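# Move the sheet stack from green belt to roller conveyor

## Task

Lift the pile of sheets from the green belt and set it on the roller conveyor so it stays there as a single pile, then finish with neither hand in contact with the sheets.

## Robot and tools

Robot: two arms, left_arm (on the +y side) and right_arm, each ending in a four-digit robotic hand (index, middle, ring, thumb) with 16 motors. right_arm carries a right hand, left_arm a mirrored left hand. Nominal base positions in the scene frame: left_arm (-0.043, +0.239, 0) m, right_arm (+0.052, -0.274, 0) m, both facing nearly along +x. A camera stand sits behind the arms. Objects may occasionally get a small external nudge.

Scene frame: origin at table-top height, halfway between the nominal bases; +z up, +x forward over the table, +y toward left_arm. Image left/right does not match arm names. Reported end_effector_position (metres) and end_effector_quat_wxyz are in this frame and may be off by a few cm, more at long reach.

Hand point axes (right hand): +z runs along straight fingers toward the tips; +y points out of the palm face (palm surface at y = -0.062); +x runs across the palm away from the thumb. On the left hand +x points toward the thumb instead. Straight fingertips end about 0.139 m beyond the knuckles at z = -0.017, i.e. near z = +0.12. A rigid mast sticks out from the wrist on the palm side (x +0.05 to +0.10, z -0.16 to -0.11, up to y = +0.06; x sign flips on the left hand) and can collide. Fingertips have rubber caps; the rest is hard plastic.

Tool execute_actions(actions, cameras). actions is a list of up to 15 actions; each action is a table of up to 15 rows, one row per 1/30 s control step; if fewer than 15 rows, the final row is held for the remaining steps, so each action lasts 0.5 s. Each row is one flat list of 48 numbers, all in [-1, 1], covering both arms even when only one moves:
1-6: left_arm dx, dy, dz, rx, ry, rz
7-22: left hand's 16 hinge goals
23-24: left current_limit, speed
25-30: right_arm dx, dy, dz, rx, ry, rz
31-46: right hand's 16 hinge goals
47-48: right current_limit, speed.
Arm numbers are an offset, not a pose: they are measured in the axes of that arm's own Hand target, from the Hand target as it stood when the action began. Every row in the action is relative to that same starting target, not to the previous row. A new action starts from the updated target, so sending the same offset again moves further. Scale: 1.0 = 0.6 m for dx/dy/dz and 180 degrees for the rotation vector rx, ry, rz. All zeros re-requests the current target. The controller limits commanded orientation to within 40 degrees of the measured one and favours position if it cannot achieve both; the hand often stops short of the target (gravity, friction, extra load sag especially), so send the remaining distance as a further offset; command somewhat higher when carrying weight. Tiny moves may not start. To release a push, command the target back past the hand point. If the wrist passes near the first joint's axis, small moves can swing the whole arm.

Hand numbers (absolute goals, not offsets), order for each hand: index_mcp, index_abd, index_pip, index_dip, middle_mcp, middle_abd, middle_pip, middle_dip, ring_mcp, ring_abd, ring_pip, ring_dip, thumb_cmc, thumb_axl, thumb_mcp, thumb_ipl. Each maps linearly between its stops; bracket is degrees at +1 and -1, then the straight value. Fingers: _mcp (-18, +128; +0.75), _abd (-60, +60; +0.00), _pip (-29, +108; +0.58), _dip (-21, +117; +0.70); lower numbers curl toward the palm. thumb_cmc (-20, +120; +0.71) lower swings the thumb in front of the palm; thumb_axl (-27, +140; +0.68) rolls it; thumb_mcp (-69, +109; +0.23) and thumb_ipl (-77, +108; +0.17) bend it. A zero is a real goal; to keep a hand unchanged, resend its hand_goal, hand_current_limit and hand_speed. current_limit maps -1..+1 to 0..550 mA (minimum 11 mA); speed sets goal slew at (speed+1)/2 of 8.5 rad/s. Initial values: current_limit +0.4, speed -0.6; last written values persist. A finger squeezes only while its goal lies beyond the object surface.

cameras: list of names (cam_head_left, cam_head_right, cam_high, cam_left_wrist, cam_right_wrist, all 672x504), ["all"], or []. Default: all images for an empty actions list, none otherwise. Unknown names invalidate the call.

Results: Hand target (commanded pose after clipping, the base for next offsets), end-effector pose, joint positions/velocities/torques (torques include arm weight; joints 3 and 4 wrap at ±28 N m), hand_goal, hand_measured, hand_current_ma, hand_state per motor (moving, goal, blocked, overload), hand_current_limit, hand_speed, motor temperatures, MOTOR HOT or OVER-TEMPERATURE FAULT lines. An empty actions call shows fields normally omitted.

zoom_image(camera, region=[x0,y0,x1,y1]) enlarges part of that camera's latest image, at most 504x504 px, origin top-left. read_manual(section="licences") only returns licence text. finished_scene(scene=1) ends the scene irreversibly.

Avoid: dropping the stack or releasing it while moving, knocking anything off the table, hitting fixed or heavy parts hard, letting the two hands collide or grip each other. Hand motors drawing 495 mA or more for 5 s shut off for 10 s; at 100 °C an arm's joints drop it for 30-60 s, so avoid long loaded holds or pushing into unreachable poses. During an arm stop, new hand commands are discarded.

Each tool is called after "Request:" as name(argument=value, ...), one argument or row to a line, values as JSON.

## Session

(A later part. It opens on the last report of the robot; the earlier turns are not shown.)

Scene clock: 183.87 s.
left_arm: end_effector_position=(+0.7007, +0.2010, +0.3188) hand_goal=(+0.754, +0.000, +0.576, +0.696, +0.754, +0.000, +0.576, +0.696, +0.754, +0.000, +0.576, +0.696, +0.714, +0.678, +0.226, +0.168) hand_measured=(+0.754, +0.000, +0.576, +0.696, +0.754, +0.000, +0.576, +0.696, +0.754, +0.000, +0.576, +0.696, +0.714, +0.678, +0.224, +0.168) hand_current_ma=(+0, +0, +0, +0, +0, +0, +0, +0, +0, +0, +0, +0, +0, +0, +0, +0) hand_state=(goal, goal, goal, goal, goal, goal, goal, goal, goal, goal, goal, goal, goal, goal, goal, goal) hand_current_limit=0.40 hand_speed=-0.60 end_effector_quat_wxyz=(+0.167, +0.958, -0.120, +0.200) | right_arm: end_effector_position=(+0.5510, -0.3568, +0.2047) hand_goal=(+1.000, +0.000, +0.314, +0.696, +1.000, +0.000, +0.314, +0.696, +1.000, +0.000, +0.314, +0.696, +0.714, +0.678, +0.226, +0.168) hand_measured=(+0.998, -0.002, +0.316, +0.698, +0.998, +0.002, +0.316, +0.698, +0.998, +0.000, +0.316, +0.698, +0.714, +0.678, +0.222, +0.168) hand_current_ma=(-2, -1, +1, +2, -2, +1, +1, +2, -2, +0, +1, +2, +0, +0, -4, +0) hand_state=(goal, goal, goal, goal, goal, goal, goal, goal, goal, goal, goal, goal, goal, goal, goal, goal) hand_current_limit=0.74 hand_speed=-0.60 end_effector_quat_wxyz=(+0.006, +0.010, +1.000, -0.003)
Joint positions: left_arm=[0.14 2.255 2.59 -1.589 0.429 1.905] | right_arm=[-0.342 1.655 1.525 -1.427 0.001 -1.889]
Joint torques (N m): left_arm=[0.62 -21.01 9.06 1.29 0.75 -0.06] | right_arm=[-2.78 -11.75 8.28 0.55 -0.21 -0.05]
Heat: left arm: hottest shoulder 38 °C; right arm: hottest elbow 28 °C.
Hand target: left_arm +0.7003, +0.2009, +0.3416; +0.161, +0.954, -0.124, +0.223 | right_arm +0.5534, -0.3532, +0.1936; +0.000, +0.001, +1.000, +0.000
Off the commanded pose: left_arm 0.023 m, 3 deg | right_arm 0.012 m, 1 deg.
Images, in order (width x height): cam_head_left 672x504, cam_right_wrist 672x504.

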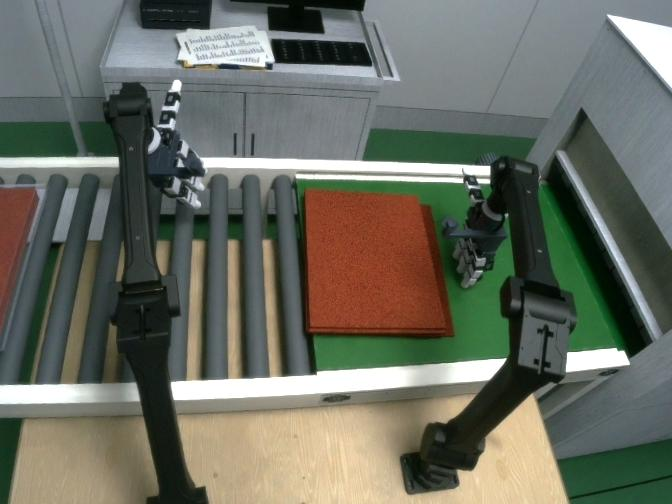

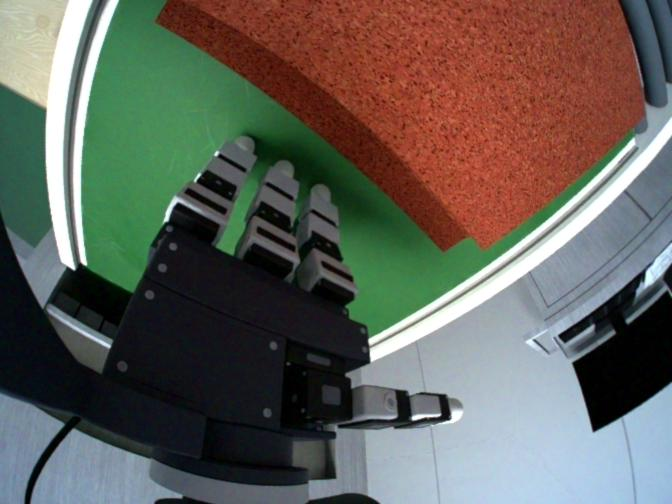

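Request:
execute_actions(
  actions=[
    [[0,0,0,0,0,0,0.754,0,0.576,0.696,0.754,0,0.576,0.696,0.754,0,0.576,0.696,0.714,0.678,0.226,0.168,0.4,-0.6,0,0,0.017,0,0,0,1,0,0.314,0.696,1,0,0.314,0.696,1,0,0.314,0.696,0.714,0.678,0.226,0.168,0.74,-0.6]],
  ],
  cameras=["cam_right_wrist"],
)

Request:
zoom_image(
  camera="cam_right_wrist",
  region=[200, 100, 380, 240],
)

Scene clock: 188.33 s.
left_arm: end_effector_position=(+0.7007, +0.2010, +0.3188) hand_goal=(+0.754, +0.000, +0.576, +0.696, +0.754, +0.000, +0.576, +0.696, +0.754, +0.000, +0.576, +0.696, +0.714, +0.678, +0.226, +0.168) hand_measured=(+0.754, +0.000, +0.576, +0.696, +0.754, +0.000, +0.576, +0.696, +0.754, +0.000, +0.576, +0.696, +0.714, +0.678, +0.224, +0.168) hand_current_ma=(+0, +0, +0, +0, +0, +0, +0, +0, +0, +0, +0, +0, +0, +0, +0, +0) hand_state=(goal, goal, goal, goal, goal, goal, goal, goal, goal, goal, goal, goal, goal, goal, goal, goal) hand_current_limit=0.40 hand_speed=-0.60 end_effector_quat_wxyz=(+0.167, +0.958, -0.120, +0.200) | right_arm: end_effector_position=(+0.5523, -0.3572, +0.2028) hand_goal=(+1.000, +0.000, +0.314, +0.696, +1.000, +0.000, +0.314, +0.696, +1.000, +0.000, +0.314, +0.696, +0.714, +0.678, +0.226, +0.168) hand_measured=(+0.998, -0.002, +0.316, +0.698, +0.998, -0.002, +0.316, +0.698, +0.998, -0.008, +0.312, +0.696, +0.714, +0.678, +0.222, +0.168) hand_current_ma=(-2, -1, +1, +2, -2, -1, +0, +1, -1, -7, -1, +0, +0, +0, -4, +0) hand_state=(goal, goal, goal, goal, goal, goal, goal, goal, goal, goal, goal, goal, goal, goal, goal, goal) hand_current_limit=0.74 hand_speed=-0.60 end_effector_quat_wxyz=(+0.009, +0.010, +1.000, -0.004)
Joint positions: left_arm=[0.14 2.255 2.59 -1.589 0.429 1.905] | right_arm=[-0.342 1.655 1.52 -1.416 0.001 -1.889]
Joint torques (N m): left_arm=[0.73 -21.01 9.09 1.29 0.75 -0.06] | right_arm=[-2.9 -11.4 6.99 1.07 -0.21 -0.05]
Heat: left arm: hottest shoulder 38 °C; right arm: hottest elbow 28 °C.
Hand target: left_arm +0.7003, +0.2009, +0.3416; +0.161, +0.954, -0.124, +0.223 | right_arm +0.5534, -0.3532, +0.1834; +0.000, +0.001, +1.000, +0.000
Off the commanded pose: left_arm 0.023 m, 3 deg | right_arm 0.020 m, 1 deg.
Images, in order (width x height): cam_right_wrist 672x504.

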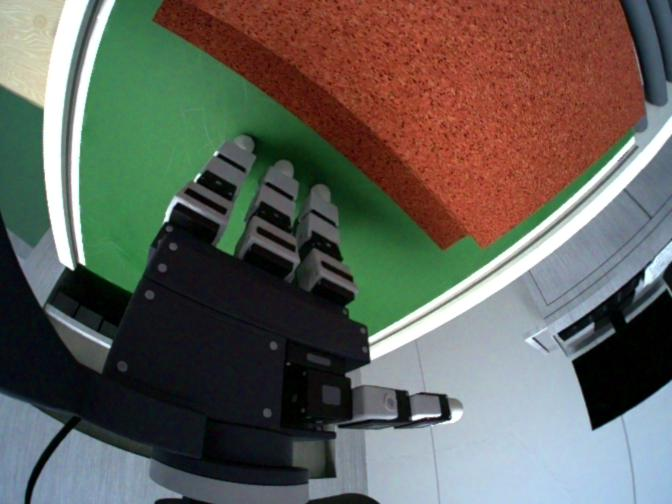

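Scaled by 2.800 from the camera's 672x504 image, which has a finer 960x720 frame.

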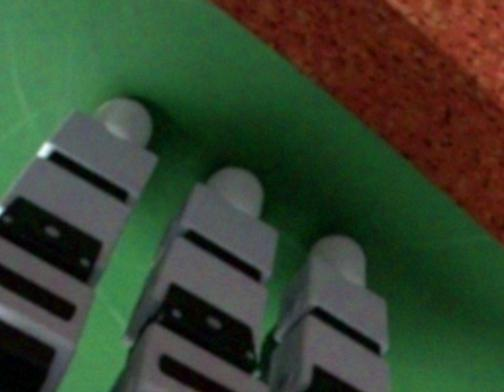

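Request:
execute_actions(
  actions=[
    [[0,0,0,0,0,0,0.754,0,0.576,0.696,0.754,0,0.576,0.696,0.754,0,0.576,0.696,0.714,0.678,0.226,0.168,0.4,-0.6,0,0.04,-0.048,0,0,0,1,0,0.314,0.696,1,0,0.314,0.696,1,0,0.314,0.696,0.714,0.678,0.226,0.168,0.74,-0.6]],
    [[0,0,0,0,0,0,0.754,0,0.576,0.696,0.754,0,0.576,0.696,0.754,0,0.576,0.696,0.714,0.678,0.226,0.168,0.4,-0.6,0,0.04,0,0,0,0,1,0,0.314,0.696,1,0,0.314,0.696,1,0,0.314,0.696,0.714,0.678,0.226,0.168,0.74,-0.6]],
  ],
  cameras=["cam_head_left","cam_right_wrist"],
)

Request:
zoom_image(
  camera="cam_right_wrist",
  region=[120, 60, 480, 270],
)

Scene clock: 194.97 s.
left_arm: end_effector_position=(+0.7007, +0.2010, +0.3188) hand_goal=(+0.754, +0.000, +0.576, +0.696, +0.754, +0.000, +0.576, +0.696, +0.754, +0.000, +0.576, +0.696, +0.714, +0.678, +0.226, +0.168) hand_measured=(+0.754, +0.000, +0.576, +0.696, +0.754, +0.000, +0.576, +0.696, +0.754, +0.000, +0.576, +0.696, +0.714, +0.678, +0.224, +0.168) hand_current_ma=(+0, +0, +0, +0, +0, +0, +0, +0, +0, +0, +0, +0, +0, +0, +0, +0) hand_state=(goal, goal, goal, goal, goal, goal, goal, goal, goal, goal, goal, goal, goal, goal, goal, goal) hand_current_limit=0.40 hand_speed=-0.60 end_effector_quat_wxyz=(+0.167, +0.958, -0.120, +0.200) | right_arm: end_effector_position=(+0.5570, -0.3156, +0.2033) hand_goal=(+1.000, +0.000, +0.314, +0.696, +1.000, +0.000, +0.314, +0.696, +1.000, +0.000, +0.314, +0.696, +0.714, +0.678, +0.226, +0.168) hand_measured=(+1.000, -0.008, +0.344, +0.714, +0.998, +0.000, +0.316, +0.698, +0.998, -0.002, +0.316, +0.698, +0.714, +0.678, +0.222, +0.168) hand_current_ma=(+0, -7, +52, +27, -1, +0, +1, +1, -2, -2, +1, +2, +0, +0, -4, +0) hand_state=(goal, goal, blocked, goal, goal, goal, goal, goal, goal, goal, goal, goal, goal, goal, goal, goal) hand_current_limit=0.74 hand_speed=-0.60 end_effector_quat_wxyz=(-0.004, +0.005, +1.000, -0.007)
Joint positions: left_arm=[0.14 2.255 2.59 -1.589 0.429 1.905] | right_arm=[-0.255 1.652 1.52 -1.443 0.015 -1.811]
Joint torques (N m): left_arm=[0.73 -21.13 9.1 1.31 0.75 -0.06] | right_arm=[-2.43 -14.33 8.5 -0.27 -0.78 0.07]
Heat: left arm: hottest shoulder 38 °C; right arm: hottest elbow 27 °C.
Hand target: left_arm +0.7003, +0.2009, +0.3416; +0.161, +0.954, -0.124, +0.223 | right_arm +0.5535, -0.3052, +0.2121; +0.000, +0.001, +1.000, +0.000
Off the commanded pose: left_arm 0.023 m, 3 deg | right_arm 0.014 m, 1 deg.
Images, in order (width x height): cam_head_left 672x504, cam_right_wrist 672x504.

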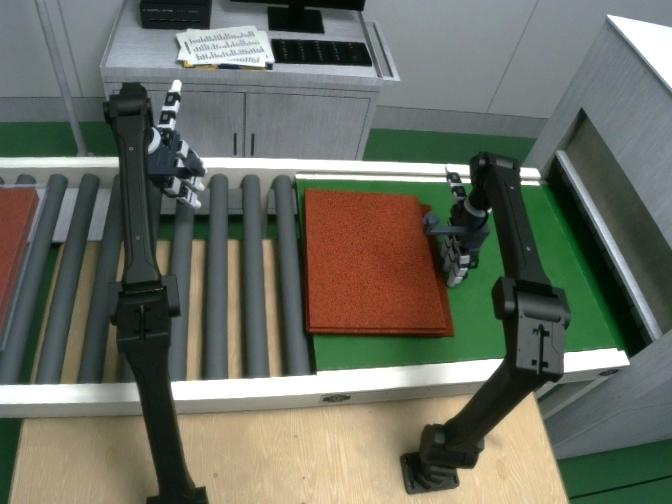

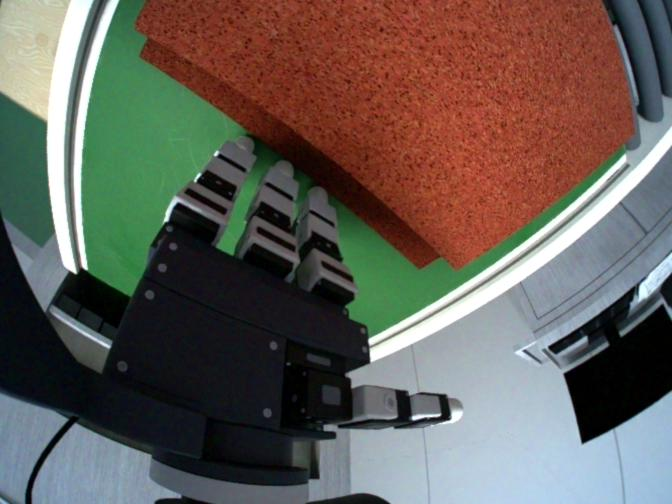

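Scaled by 1.400 from the camera's 672x504 image, which has a finer 960x720 frame.

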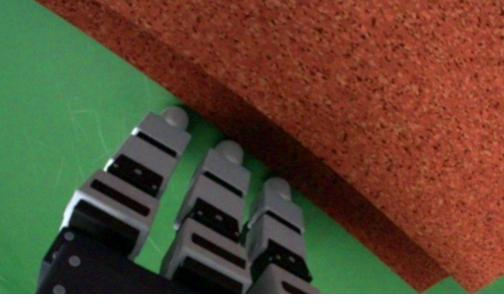

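Request:
execute_actions(
  actions=[
    [[0,0,0,0,0,0,0.754,0,0.576,0.696,0.754,0,0.576,0.696,0.754,0,0.576,0.696,0.714,0.678,0.226,0.168,0.4,-0.6,0,0.05,0,0,0,0,1,0,0.314,0.696,1,0,0.314,0.696,1,0,0.314,0.696,0.714,0.678,0.226,0.168,0.74,-0.6]],
    [[0,0,0,0,0,0,0.754,0,0.576,0.696,0.754,0,0.576,0.696,0.754,0,0.576,0.696,0.714,0.678,0.226,0.168,0.4,-0.6,0,0.05,0,0,0,0,1,0,0.314,0.696,1,0,0.314,0.696,1,0,0.314,0.696,0.714,0.678,0.226,0.168,0.74,-0.6]],
  ],
  cameras=["cam_head_left","cam_high","cam_right_wrist"],
)

Request:
zoom_image(
  camera="cam_head_left",
  region=[240, 160, 480, 360],
)

Scene clock: 201.07 s.
left_arm: end_effector_position=(+0.7007, +0.2010, +0.3188) hand_goal=(+0.754, +0.000, +0.576, +0.696, +0.754, +0.000, +0.576, +0.696, +0.754, +0.000, +0.576, +0.696, +0.714, +0.678, +0.226, +0.168) hand_measured=(+0.754, +0.000, +0.576, +0.696, +0.754, +0.000, +0.576, +0.696, +0.754, +0.000, +0.576, +0.696, +0.714, +0.678, +0.224, +0.168) hand_current_ma=(+0, +0, +0, +0, +0, +0, +0, +0, +0, +0, +0, +0, +0, +0, +0, +0) hand_state=(goal, goal, goal, goal, goal, goal, goal, goal, goal, goal, goal, goal, goal, goal, goal, goal) hand_current_limit=0.40 hand_speed=-0.60 end_effector_quat_wxyz=(+0.167, +0.958, -0.120, +0.200) | right_arm: end_effector_position=(+0.5586, -0.2652, +0.2026) hand_goal=(+1.000, +0.000, +0.314, +0.696, +1.000, +0.000, +0.314, +0.696, +1.000, +0.000, +0.314, +0.696, +0.714, +0.678, +0.226, +0.168) hand_measured=(+1.000, -0.002, +0.356, +0.724, +1.000, +0.006, +0.336, +0.708, +0.998, +0.000, +0.316, +0.698, +0.714, +0.678, +0.222, +0.168) hand_current_ma=(+0, +0, +86, +47, +0, +4, +33, +15, -1, +0, +1, +2, +0, +0, -4, +0) hand_state=(goal, goal, blocked, blocked, goal, goal, blocked, goal, goal, goal, goal, goal, goal, goal, goal, goal) hand_current_limit=0.74 hand_speed=-0.60 end_effector_quat_wxyz=(-0.006, +0.015, +1.000, -0.013)
Joint positions: left_arm=[0.14 2.255 2.59 -1.589 0.429 1.905] | right_arm=[-0.149 1.628 1.491 -1.443 0.027 -1.686]
Joint torques (N m): left_arm=[0.56 -21.19 9.09 1.28 0.76 -0.05] | right_arm=[-1.03 -14.15 8.08 -0.08 -1.3 0.01]
Heat: left arm: hottest shoulder 38 °C; right arm: hottest elbow 27 °C.
Hand target: left_arm +0.7003, +0.2009, +0.3416; +0.161, +0.954, -0.124, +0.223 | right_arm +0.5536, -0.2452, +0.2123; +0.000, +0.001, +1.000, +0.000
Off the commanded pose: left_arm 0.023 m, 3 deg | right_arm 0.023 m, 2 deg.
Images, in order (width x height): cam_head_left 672x504, cam_high 672x504, cam_right_wrist 672x504.

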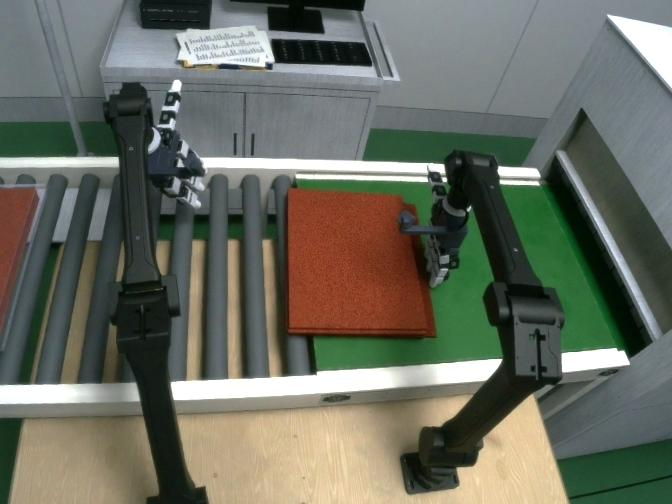

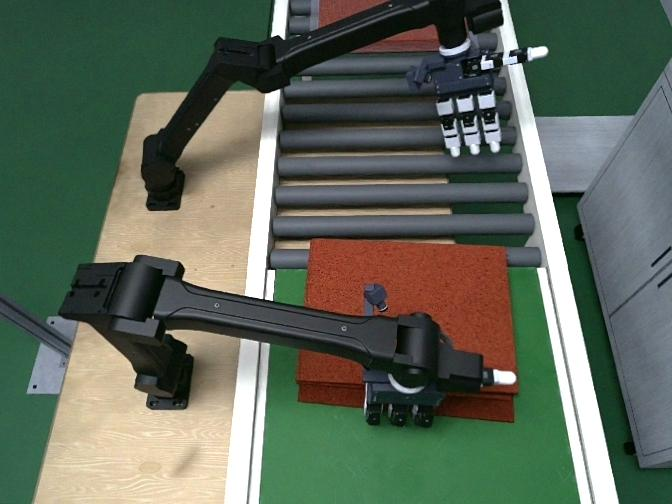

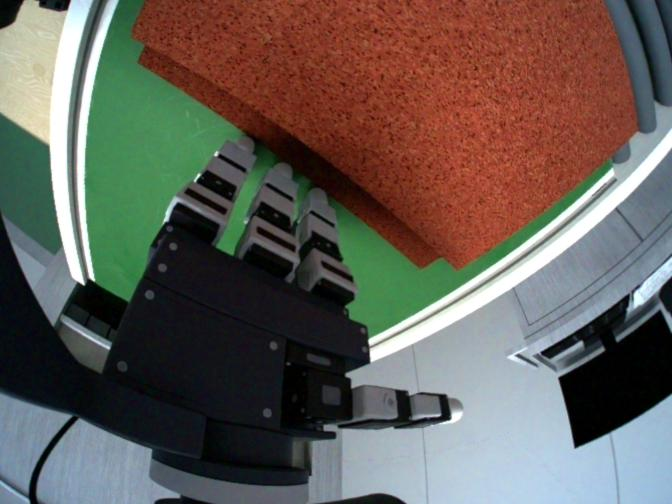

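Scaled by 2.100.

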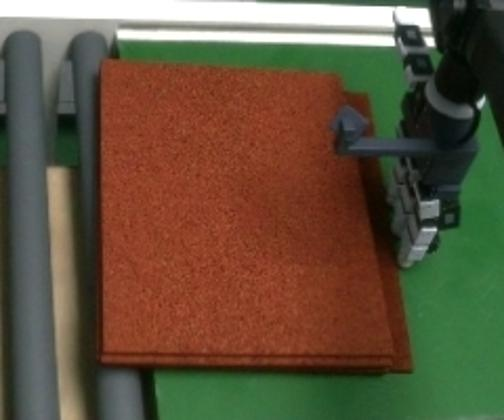

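Request:
execute_actions(
  actions=[
    [[0,0,0,0,0,0,0.754,0,0.576,0.696,0.754,0,0.576,0.696,0.754,0,0.576,0.696,0.714,0.678,0.226,0.168,0.4,-0.6,0,0.05,0,0,0,0,1,0,0.314,0.696,1,0,0.314,0.696,1,0,0.314,0.696,0.714,0.678,0.226,0.168,0.74,-0.6]],
    [[0,0,0,0,0,0,0.754,0,0.576,0.696,0.754,0,0.576,0.696,0.754,0,0.576,0.696,0.714,0.678,0.226,0.168,0.4,-0.6,0,0.05,0,0,0,0,1,0,0.314,0.696,1,0,0.314,0.696,1,0,0.314,0.696,0.714,0.678,0.226,0.168,0.74,-0.6]],
  ],
  cameras=["cam_head_left","cam_high","cam_right_wrist"],
)

Scene clock: 206.93 s.
left_arm: end_effector_position=(+0.7007, +0.2010, +0.3188) hand_goal=(+0.754, +0.000, +0.576, +0.696, +0.754, +0.000, +0.576, +0.696, +0.754, +0.000, +0.576, +0.696, +0.714, +0.678, +0.226, +0.168) hand_measured=(+0.754, +0.000, +0.576, +0.696, +0.754, +0.000, +0.576, +0.696, +0.754, +0.000, +0.576, +0.696, +0.714, +0.678, +0.224, +0.168) hand_current_ma=(+0, +0, +0, +0, +0, +0, +0, +0, +0, +0, +0, +0, +0, +0, +0, +0) hand_state=(goal, goal, goal, goal, goal, goal, goal, goal, goal, goal, goal, goal, goal, goal, goal, goal) hand_current_limit=0.40 hand_speed=-0.60 end_effector_quat_wxyz=(+0.167, +0.958, -0.120, +0.200) | right_arm: end_effector_position=(+0.5603, -0.2067, +0.2022) hand_goal=(+1.000, +0.000, +0.314, +0.696, +1.000, +0.000, +0.314, +0.696, +1.000, +0.000, +0.314, +0.696, +0.714, +0.678, +0.226, +0.168) hand_measured=(+1.000, +0.000, +0.358, +0.724, +1.000, +0.006, +0.338, +0.710, +0.998, +0.000, +0.316, +0.698, +0.714, +0.678, +0.222, +0.168) hand_current_ma=(+0, +0, +88, +47, +0, +4, +38, +17, -1, +0, +1, +2, +0, +0, -4, +0) hand_state=(goal, goal, blocked, blocked, goal, goal, blocked, goal, goal, goal, goal, goal, goal, goal, goal, goal) hand_current_limit=0.74 hand_speed=-0.60 end_effector_quat_wxyz=(-0.006, +0.017, +1.000, -0.015)
Joint positions: left_arm=[0.14 2.255 2.59 -1.589 0.429 1.905] | right_arm=[-0.027 1.618 1.479 -1.443 0.03 -1.56]
Joint torques (N m): left_arm=[0.62 -21.13 9.07 1.31 0.75 -0.05] | right_arm=[-0.97 -13.98 8.18 -0.01 -1.4 0.01]
Heat: left arm: hottest shoulder 38 °C; right arm: hottest elbow 27 °C.
Hand target: left_arm +0.7003, +0.2009, +0.3416; +0.161, +0.954, -0.124, +0.223 | right_arm +0.5537, -0.1852, +0.2123; +0.000, +0.001, +1.000, +0.000
Off the commanded pose: left_arm 0.023 m, 3 deg | right_arm 0.025 m, 3 deg.
Images, in order (width x height): cam_head_left 672x504, cam_high 672x504, cam_right_wrist 672x504.

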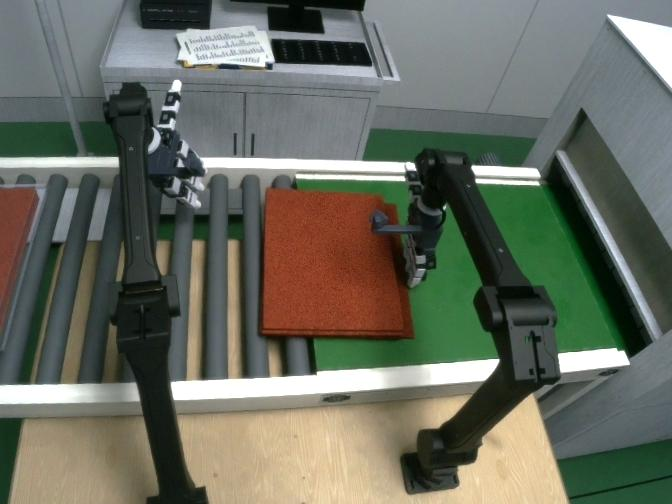

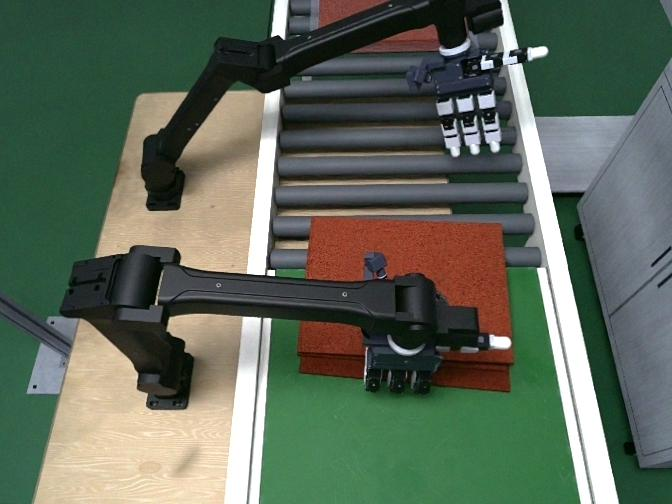

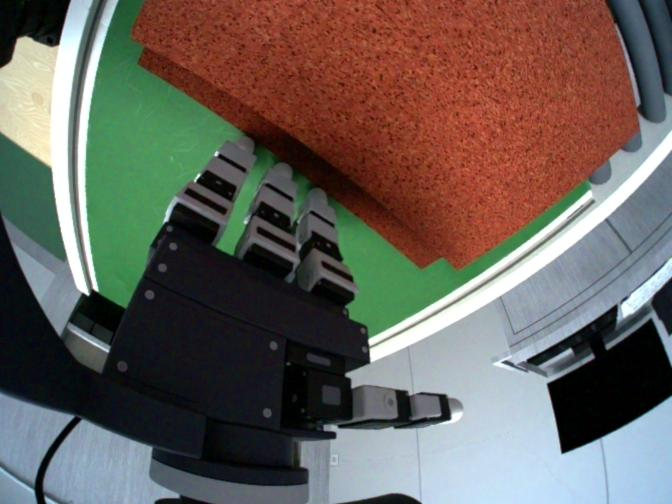

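Request:
execute_actions(
  actions=[
    [[0,0,0,0,0,0,0.754,0,0.576,0.696,0.754,0,0.576,0.696,0.754,0,0.576,0.696,0.714,0.678,0.226,0.168,0.4,-0.6,0,0.05,0,0,0,0,1,0,0.314,0.696,1,0,0.314,0.696,1,0,0.314,0.696,0.714,0.678,0.226,0.168,0.74,-0.6]],
    [[0,0,0,0,0,0,0.754,0,0.576,0.696,0.754,0,0.576,0.696,0.754,0,0.576,0.696,0.714,0.678,0.226,0.168,0.4,-0.6,0,0.05,0,0,0,0,1,0,0.314,0.696,1,0,0.314,0.696,1,0,0.314,0.696,0.714,0.678,0.226,0.168,0.74,-0.6]],
    [[0,0,0,0,0,0,0.754,0,0.576,0.696,0.754,0,0.576,0.696,0.754,0,0.576,0.696,0.714,0.678,0.226,0.168,0.4,-0.6,0,0.05,0,0,0,0,1,0,0.314,0.696,1,0,0.314,0.696,1,0,0.314,0.696,0.714,0.678,0.226,0.168,0.74,-0.6]],
  ],
  cameras=["cam_head_left","cam_high","cam_right_wrist"],
)

Scene clock: 214.90 s.
left_arm: end_effector_position=(+0.7007, +0.2010, +0.3188) hand_goal=(+0.754, +0.000, +0.576, +0.696, +0.754, +0.000, +0.576, +0.696, +0.754, +0.000, +0.576, +0.696, +0.714, +0.678, +0.226, +0.168) hand_measured=(+0.754, +0.000, +0.576, +0.696, +0.754, +0.000, +0.576, +0.696, +0.754, +0.000, +0.576, +0.696, +0.714, +0.678, +0.224, +0.168) hand_current_ma=(+0, +0, +0, +0, +0, +0, +0, +0, +0, +0, +0, +0, +0, +0, +0, +0) hand_state=(goal, goal, goal, goal, goal, goal, goal, goal, goal, goal, goal, goal, goal, goal, goal, goal) hand_current_limit=0.40 hand_speed=-0.60 end_effector_quat_wxyz=(+0.167, +0.958, -0.120, +0.200) | right_arm: end_effector_position=(+0.5532, -0.1115, +0.2029) hand_goal=(+1.000, +0.000, +0.314, +0.696, +1.000, +0.000, +0.314, +0.696, +1.000, +0.000, +0.314, +0.696, +0.714, +0.678, +0.226, +0.168) hand_measured=(+1.000, +0.006, +0.358, +0.724, +1.000, +0.006, +0.328, +0.706, +0.998, +0.000, +0.316, +0.698, +0.714, +0.678, +0.222, +0.168) hand_current_ma=(+0, +3, +90, +49, +0, +5, +17, +10, -1, +0, +1, +2, +0, +0, -4, +0) hand_state=(goal, goal, blocked, blocked, goal, goal, goal, goal, goal, goal, goal, goal, goal, goal, goal, goal) hand_current_limit=0.74 hand_speed=-0.60 end_effector_quat_wxyz=(-0.004, +0.012, +1.000, -0.011)
Joint positions: left_arm=[0.14 2.255 2.59 -1.589 0.429 1.905] | right_arm=[0.167 1.618 1.479 -1.444 0.02 -1.377]
Joint torques (N m): left_arm=[0.56 -21.01 9.09 1.31 0.75 -0.06] | right_arm=[-1.79 -12.45 10.43 -0.12 -0.98 0.03]
Heat: left arm: hottest shoulder 38 °C; right arm: hottest shoulder 27 °C.
Hand target: left_arm +0.7003, +0.2009, +0.3416; +0.161, +0.954, -0.124, +0.223 | right_arm +0.5540, -0.0953, +0.2124; +0.000, +0.001, +1.000, +0.000
Off the commanded pose: left_arm 0.023 m, 3 deg | right_arm 0.019 m, 2 deg.
Images, in order (width x height): cam_head_left 672x504, cam_high 672x504, cam_right_wrist 672x504.

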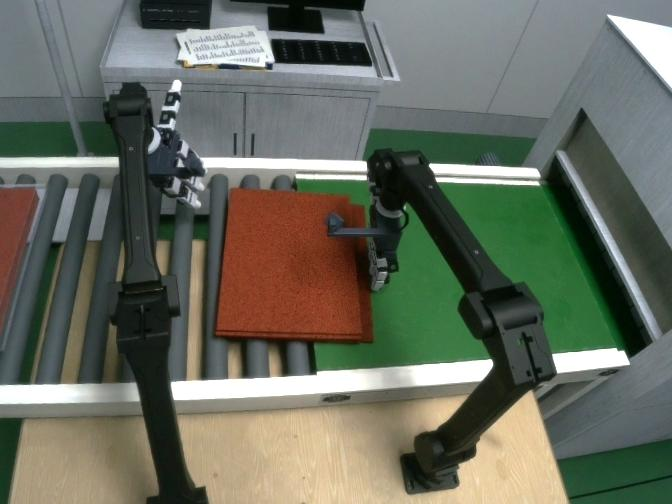

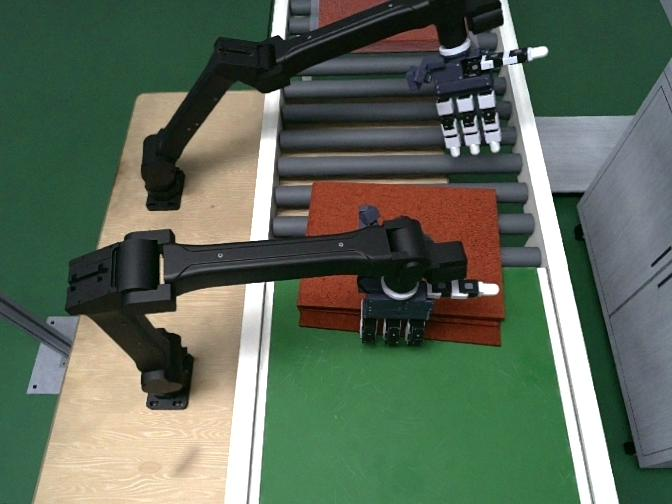

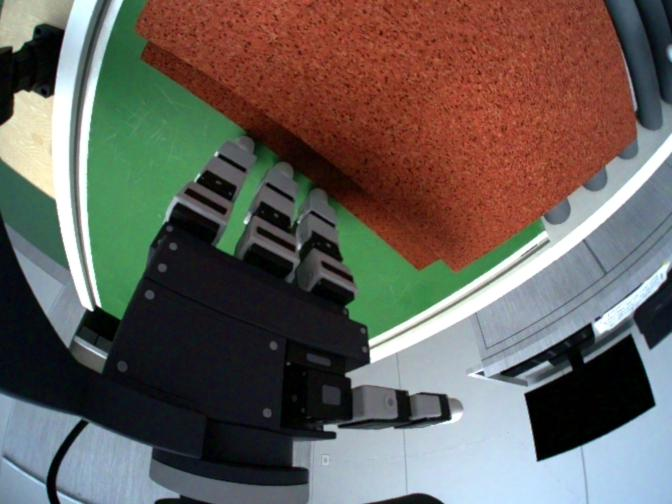

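Request:
execute_actions(
  actions=[
    [[-0.115,-0.047,-0.102,0,0,0,0.754,0,0.576,0.696,0.754,0,0.576,0.696,0.754,0,0.576,0.696,0.714,0.678,0.226,0.168,0.4,-0.6,0,0.05,0,0,0,0,1,0,0.314,0.696,1,0,0.314,0.696,1,0,0.314,0.696,0.714,0.678,0.226,0.168,0.74,-0.6]],
    [[-0.115,-0.047,-0.102,0,0,0,0.754,0,0.576,0.696,0.754,0,0.576,0.696,0.754,0,0.576,0.696,0.714,0.678,0.226,0.168,0.4,-0.6,0,0.05,0,0,0,0,1,0,0.314,0.696,1,0,0.314,0.696,1,0,0.314,0.696,0.714,0.678,0.226,0.168,0.74,-0.6]],
    [[0,0,0,0.104,-0.144,-0.08,1,0,0.314,0.696,1,0,0.314,0.696,1,0,0.314,0.696,0.714,0.678,0.226,0.168,0.74,-0.6,0,0.05,0,0,0,0,1,0,0.314,0.696,1,0,0.314,0.696,1,0,0.314,0.696,0.714,0.678,0.226,0.168,0.74,-0.6]],
  ],
  cameras=["cam_head_left","cam_high","cam_right_wrist"],
)

Scene clock: 231.10 s.
left_arm: end_effector_position=(+0.5451, +0.3145, +0.3288) hand_goal=(+1.000, +0.000, +0.314, +0.696, +1.000, +0.000, +0.314, +0.696, +1.000, +0.000, +0.314, +0.696, +0.714, +0.678, +0.226, +0.168) hand_measured=(+0.992, +0.000, +0.316, +0.696, +0.992, +0.000, +0.316, +0.696, +0.994, +0.000, +0.316, +0.696, +0.716, +0.678, +0.222, +0.168) hand_current_ma=(-2, +0, +0, +0, -2, +0, +0, +0, -2, +0, +0, +0, +0, +0, -1, +0) hand_state=(goal, goal, goal, goal, goal, goal, goal, goal, goal, goal, goal, goal, goal, goal, goal, goal) hand_current_limit=0.74 hand_speed=-0.60 end_effector_quat_wxyz=(+0.000, +0.997, +0.003, +0.073) | right_arm: end_effector_position=(+0.5439, -0.0235, +0.2030) hand_goal=(+1.000, +0.000, +0.314, +0.696, +1.000, +0.000, +0.314, +0.696, +1.000, +0.000, +0.314, +0.696, +0.714, +0.678, +0.226, +0.168) hand_measured=(+1.000, +0.022, +0.358, +0.726, +1.000, +0.004, +0.318, +0.700, +0.998, +0.000, +0.316, +0.698, +0.714, +0.678, +0.222, +0.168) hand_current_ma=(+0, +28, +89, +51, +0, +2, +2, +2, -1, +0, +1, +2, +0, +0, -4, +0) hand_state=(goal, blocked, blocked, blocked, goal, goal, goal, goal, goal, goal, goal, goal, goal, goal, goal, goal) hand_current_limit=0.74 hand_speed=-0.60 end_effector_quat_wxyz=(-0.006, +0.009, +1.000, -0.011)
Joint positions: left_arm=[0.274 1.822 2.06 -1.668 0.042 1.85] | right_arm=[0.344 1.657 1.528 -1.461 0.016 -1.205]
Joint torques (N m): left_arm=[0.97 -16.15 12.19 0.32 0.11 -0.2] | right_arm=[-2.02 -11.16 12.82 -0.14 -0.78 0.06]
Heat: left arm: hottest shoulder 38 °C; right arm: hottest elbow 28 °C.
Hand target: left_arm +0.5507, +0.3198, +0.3672; +0.000, +1.000, -0.001, +0.000 | right_arm +0.5541, -0.0053, +0.2125; +0.000, +0.001, +1.000, +0.000
Off the commanded pose: left_arm 0.039 m, 8 deg | right_arm 0.023 m, 2 deg.
joint sent to its limit (left arm) — joint 4 (wrist pitch), lower limit. The joint targets are off in orientation, not in position.
Images, in order (width x height): cam_head_left 672x504, cam_high 672x504, cam_right_wrist 672x504.

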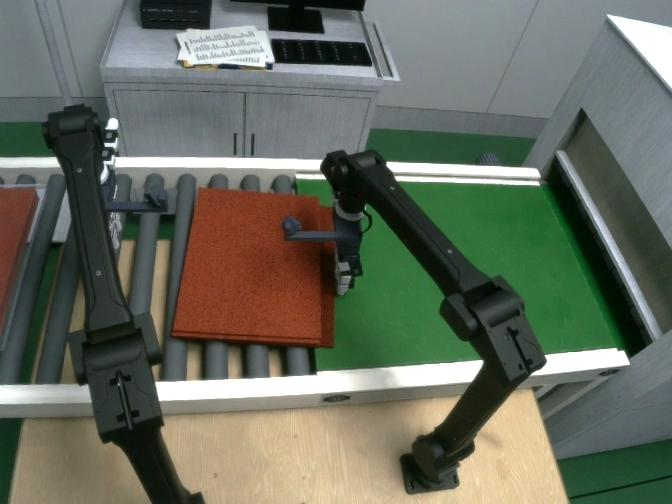

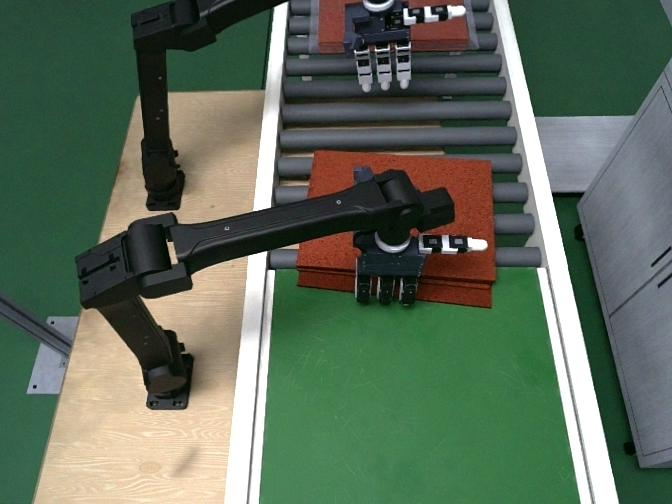

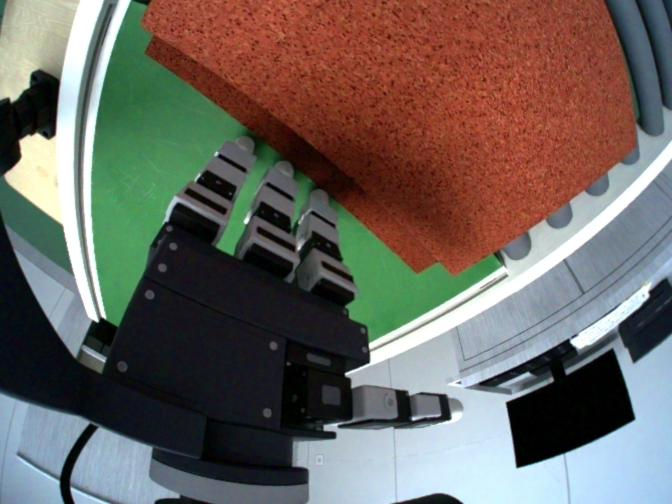

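Request:
execute_actions(
  actions=[
    [[-0.117,0,0.083,0,0,0,1,0,0.314,0.696,1,0,0.314,0.696,1,0,0.314,0.696,0.714,0.678,0.226,0.168,0.74,-0.6,0,-0.07,0,0,0,0,1,0,0.314,0.696,1,0,0.314,0.696,1,0,0.314,0.696,0.714,0.678,0.226,0.168,0.74,-0.6]],
    [[0,0,0.083,0,0,0,1,0,0.314,0.696,1,0,0.314,0.696,1,0,0.314,0.696,0.714,0.678,0.226,0.168,0.74,-0.6,-0.083,0,0,0,0,0,1,0,0.314,0.696,1,0,0.314,0.696,1,0,0.314,0.696,0.714,0.678,0.226,0.168,0.74,-0.6]],
  ],
  cameras=["cam_head_left","cam_high","cam_left_wrist"],
)

Scene clock: 247.97 s.
left_arm: end_effector_position=(+0.4792, +0.3181, +0.2699) hand_goal=(+1.000, +0.000, +0.314, +0.696, +1.000, +0.000, +0.314, +0.696, +1.000, +0.000, +0.314, +0.696, +0.714, +0.678, +0.226, +0.168) hand_measured=(+0.992, +0.000, +0.316, +0.696, +0.994, +0.000, +0.316, +0.696, +0.994, +0.000, +0.316, +0.696, +0.716, +0.678, +0.222, +0.168) hand_current_ma=(-2, +0, +0, +0, -2, +0, +0, +0, -2, +0, +0, +0, +0, +0, -1, +0) hand_state=(goal, goal, goal, goal, goal, goal, goal, goal, goal, goal, goal, goal, goal, goal, goal, goal) hand_current_limit=0.74 hand_speed=-0.60 end_effector_quat_wxyz=(+0.002, +1.000, +0.004, -0.004) | right_arm: end_effector_position=(+0.5851, -0.0471, +0.2048) hand_goal=(+1.000, +0.000, +0.314, +0.696, +1.000, +0.000, +0.314, +0.696, +1.000, +0.000, +0.314, +0.696, +0.714, +0.678, +0.226, +0.168) hand_measured=(+0.994, -0.044, +0.310, +0.692, +0.998, +0.002, +0.316, +0.698, +0.998, +0.000, +0.316, +0.698, +0.714, +0.678, +0.222, +0.168) hand_current_ma=(-5, -74, -3, -2, -1, +1, +1, +2, -1, +0, +1, +2, +0, +0, -4, +0) hand_state=(goal, blocked, goal, goal, goal, goal, goal, goal, goal, goal, goal, goal, goal, goal, goal, goal) hand_current_limit=0.74 hand_speed=-0.60 end_effector_quat_wxyz=(-0.011, +0.002, +1.000, -0.001)
Joint positions: left_arm=[0.303 1.722 1.782 -1.639 0.002 1.88] | right_arm=[0.267 1.747 1.646 -1.492 -0.004 -1.296]
Joint torques (N m): left_arm=[0.73 -13.45 7.1 0.9 0.03 0.09] | right_arm=[-4.13 -12.1 13.37 -0.1 0.09 -0.05]
Motor temperatures (°C): left_arm=[23 34 42 19 21 20] | right_arm=[23 26 32 19 22 18]
Heat: left arm: hottest elbow 42 °C; right arm: hottest elbow 32 °C.
Hand target: left_arm +0.4804, +0.3201, +0.2677; -0.001, +1.000, -0.001, +0.000 | right_arm +0.6037, -0.0474, +0.2123; +0.000, +0.001, +1.000, +0.000
Off the commanded pose: left_arm 0.003 m, 1 deg | right_arm 0.020 m, 1 deg.
Images, in order (width x height): cam_head_left 672x504, cam_high 672x504, cam_left_wrist 672x504.

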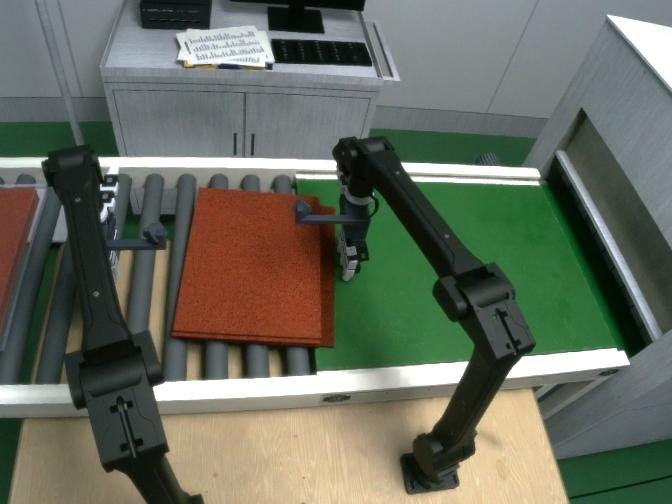

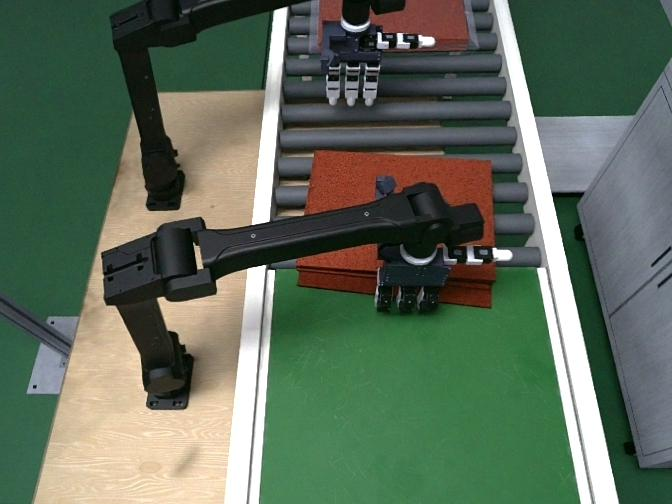

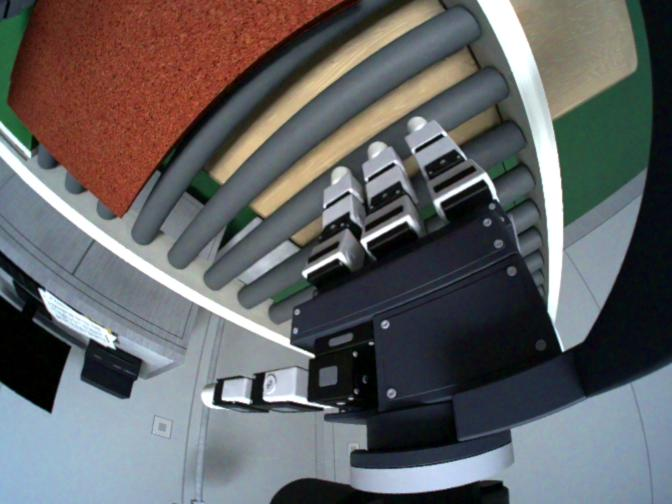

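Request:
execute_actions(
  actions=[
    [[0,0.1,0.05,0,0,0,1,0,0.314,0.696,1,0,0.314,0.696,1,0,0.314,0.696,0.714,0.678,0.226,0.168,0.74,-0.6,0,0.05,0,0,0,0,1,0,0.314,0.696,1,0,0.314,0.696,1,0,0.314,0.696,0.714,0.678,0.226,0.168,0.74,-0.6]],
    [[0,0.09,0.04,0,0,0,1,0,0.314,0.696,1,0,0.314,0.696,1,0,0.314,0.696,0.714,0.678,0.226,0.168,0.74,-0.6,0,0.035,0,0,0,0,1,0,0.314,0.696,1,0,0.314,0.696,1,0,0.314,0.696,0.714,0.678,0.226,0.168,0.74,-0.6]],
  ],
  cameras=["cam_head_left","cam_high","cam_left_wrist","cam_right_wrist"],
)

Scene clock: 253.83 s.
left_arm: end_effector_position=(+0.4790, +0.2074, +0.2035) hand_goal=(+1.000, +0.000, +0.314, +0.696, +1.000, +0.000, +0.314, +0.696, +1.000, +0.000, +0.314, +0.696, +0.714, +0.678, +0.226, +0.168) hand_measured=(+1.000, -0.010, +0.324, +0.704, +0.994, +0.000, +0.316, +0.696, +0.994, +0.000, +0.316, +0.696, +0.714, +0.678, +0.222, +0.168) hand_current_ma=(+0, -2, +3, +2, -1, +0, +0, +0, -1, +0, +0, +0, +0, +0, -1, +0) hand_state=(goal, goal, goal, goal, goal, goal, goal, goal, goal, goal, goal, goal, goal, goal, goal, goal) hand_current_limit=0.74 hand_speed=-0.60 end_effector_quat_wxyz=(-0.001, +1.000, -0.006, -0.017) | right_arm: end_effector_position=(+0.5927, -0.0235, +0.2027) hand_goal=(+1.000, +0.000, +0.314, +0.696, +1.000, +0.000, +0.314, +0.696, +1.000, +0.000, +0.314, +0.696, +0.714, +0.678, +0.226, +0.168) hand_measured=(+1.000, -0.022, +0.352, +0.720, +1.000, +0.002, +0.320, +0.698, +0.998, +0.000, +0.316, +0.698, +0.714, +0.678, +0.222, +0.168) hand_current_ma=(+0, -28, +75, +36, +0, +1, +6, +2, -1, +0, +1, +2, +0, +0, -4, +0) hand_state=(goal, blocked, blocked, blocked, goal, goal, goal, goal, goal, goal, goal, goal, goal, goal, goal, goal) hand_current_limit=0.74 hand_speed=-0.60 end_effector_quat_wxyz=(-0.011, +0.016, +1.000, -0.016)
Joint positions: left_arm=[0.09 1.686 1.563 -1.482 -0.006 1.687] | right_arm=[0.316 1.785 1.699 -1.516 0.022 -1.219]
Joint torques (N m): left_arm=[0.5 -14.39 6.84 0.92 0.34 -0.17] | right_arm=[-0.91 -12.45 13.53 0.18 -1.05 0.03]
Heat: left arm: hottest elbow 41 °C; right arm: hottest elbow 33 °C.
Hand target: left_arm +0.4803, +0.2061, +0.2134; -0.001, +1.000, +0.000, +0.000 | right_arm +0.6039, +0.0036, +0.2125; +0.000, +0.001, +1.000, +0.000
Off the commanded pose: left_arm 0.010 m, 2 deg | right_arm 0.031 m, 3 deg.
Images, in order (width x height): cam_head_left 672x504, cam_high 672x504, cam_left_wrist 672x504, cam_right_wrist 672x504.

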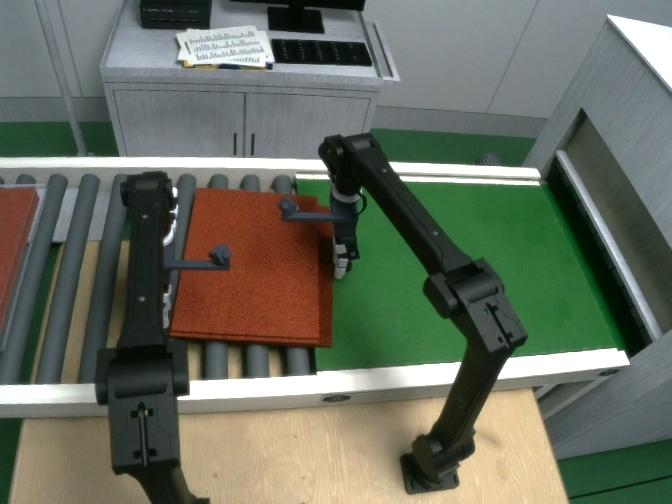

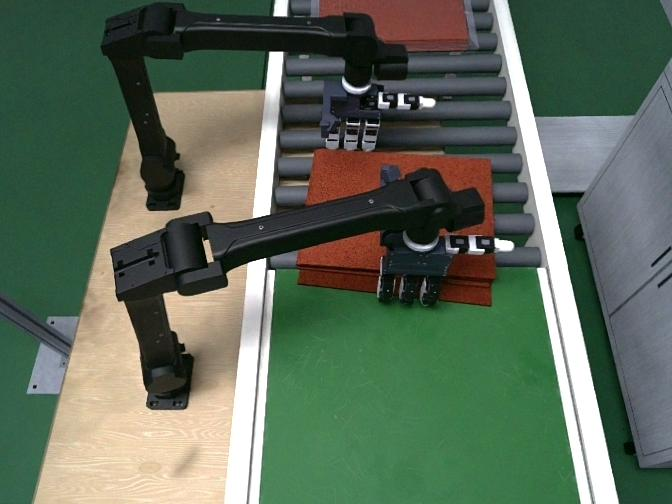

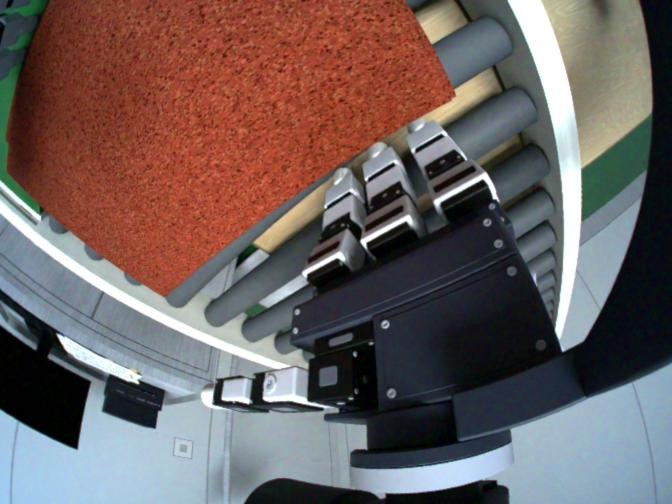

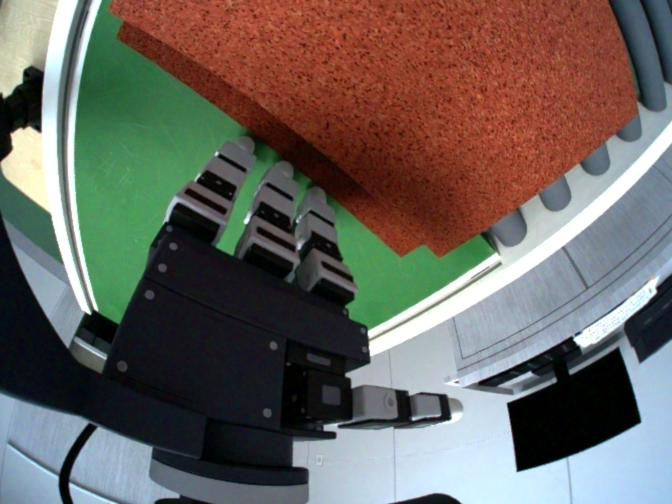

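Request:
execute_actions(
  actions=[
    [[0,0.0,-0.015,0,0,0,1,0,0.314,0.696,1,0,0.314,0.696,1,0,0.314,0.696,0.714,0.678,0.226,0.168,0.74,-0.6,0,0,0,0,0,0,1,0,0.314,0.696,1,0,0.314,0.696,1,0,0.314,0.696,0.714,0.678,0.226,0.168,0.74,-0.6]],
    [[0,0.025,0,0,0,0,1,0,0.314,0.696,1,0,0.314,0.696,1,0,0.314,0.696,0.714,0.678,0.226,0.168,0.74,-0.6,0,0,0,0,0,0,1,0,0.314,0.696,1,0,0.314,0.696,1,0,0.314,0.696,0.714,0.678,0.226,0.168,0.74,-0.6]],
  ],
  cameras=["cam_head_left","cam_left_wrist","cam_right_wrist"],
)

Request:
zoom_image(
  camera="cam_left_wrist",
  region=[240, 80, 520, 290],
)

Scene clock: 260.80 s.
left_arm: end_effector_position=(+0.4805, +0.2008, +0.2071) hand_goal=(+1.000, +0.000, +0.314, +0.696, +1.000, +0.000, +0.314, +0.696, +1.000, +0.000, +0.314, +0.696, +0.714, +0.678, +0.226, +0.168) hand_measured=(+1.000, -0.014, +0.330, +0.704, +0.994, +0.000, +0.316, +0.696, +1.000, +0.000, +0.316, +0.696, +0.714, +0.678, +0.222, +0.168) hand_current_ma=(+0, -4, +7, +2, -1, +0, +0, +0, +0, +0, +0, +0, +0, +0, -1, +0) hand_state=(goal, goal, goal, goal, goal, goal, goal, goal, goal, goal, goal, goal, goal, goal, goal, goal) hand_current_limit=0.74 hand_speed=-0.60 end_effector_quat_wxyz=(-0.003, +1.000, +0.003, -0.014) | right_arm: end_effector_position=(+0.5927, -0.0235, +0.2027) hand_goal=(+1.000, +0.000, +0.314, +0.696, +1.000, +0.000, +0.314, +0.696, +1.000, +0.000, +0.314, +0.696, +0.714, +0.678, +0.226, +0.168) hand_measured=(+1.000, -0.022, +0.352, +0.720, +1.000, +0.002, +0.320, +0.698, +0.998, +0.000, +0.316, +0.698, +0.714, +0.678, +0.222, +0.168) hand_current_ma=(+0, -28, +75, +36, +0, +1, +6, +2, -1, +0, +1, +2, +0, +0, -4, +0) hand_state=(goal, blocked, blocked, blocked, goal, goal, goal, goal, goal, goal, goal, goal, goal, goal, goal, goal) hand_current_limit=0.74 hand_speed=-0.60 end_effector_quat_wxyz=(-0.011, +0.016, +1.000, -0.016)
Joint positions: left_arm=[0.076 1.679 1.563 -1.482 -0.008 1.656] | right_arm=[0.316 1.785 1.699 -1.516 0.022 -1.218]
Joint torques (N m): left_arm=[-0.5 -14.15 7.88 0.21 0.41 -0.15] | right_arm=[-1.08 -12.45 13.59 0.17 -1.05 0.02]
Heat: left arm: hottest elbow 40 °C; right arm: hottest elbow 32 °C.
Hand target: left_arm +0.4803, +0.1912, +0.2225; -0.001, +1.000, +0.000, +0.000 | right_arm +0.6039, +0.0036, +0.2125; +0.000, +0.001, +1.000, +0.000
Off the commanded pose: left_arm 0.018 m, 2 deg | right_arm 0.031 m, 3 deg.
Images, in order (width x height): cam_head_left 672x504, cam_left_wrist 672x504, cam_right_wrist 672x504.

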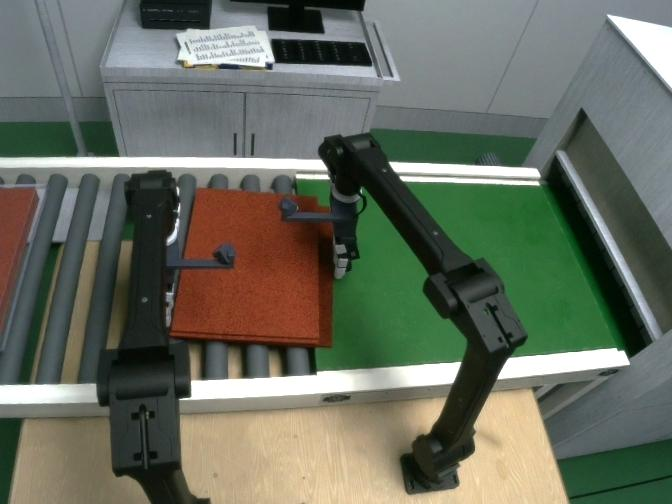

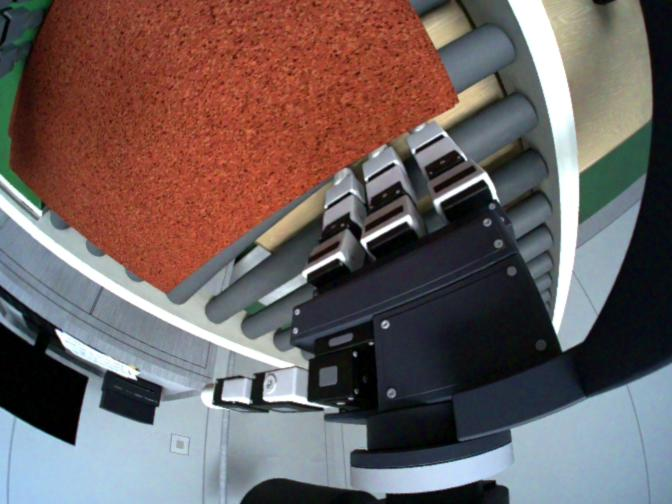

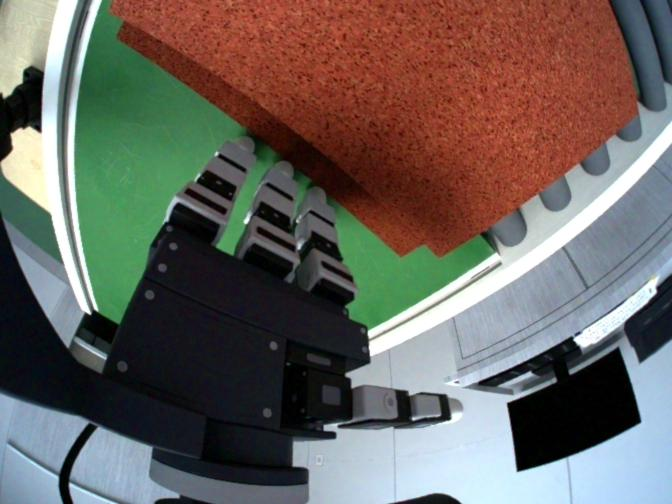

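Scaled by 1.800 from the camera's 672x504 image, which has a finer 960x720 frame.

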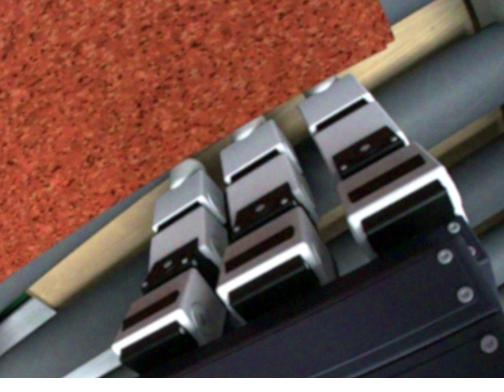

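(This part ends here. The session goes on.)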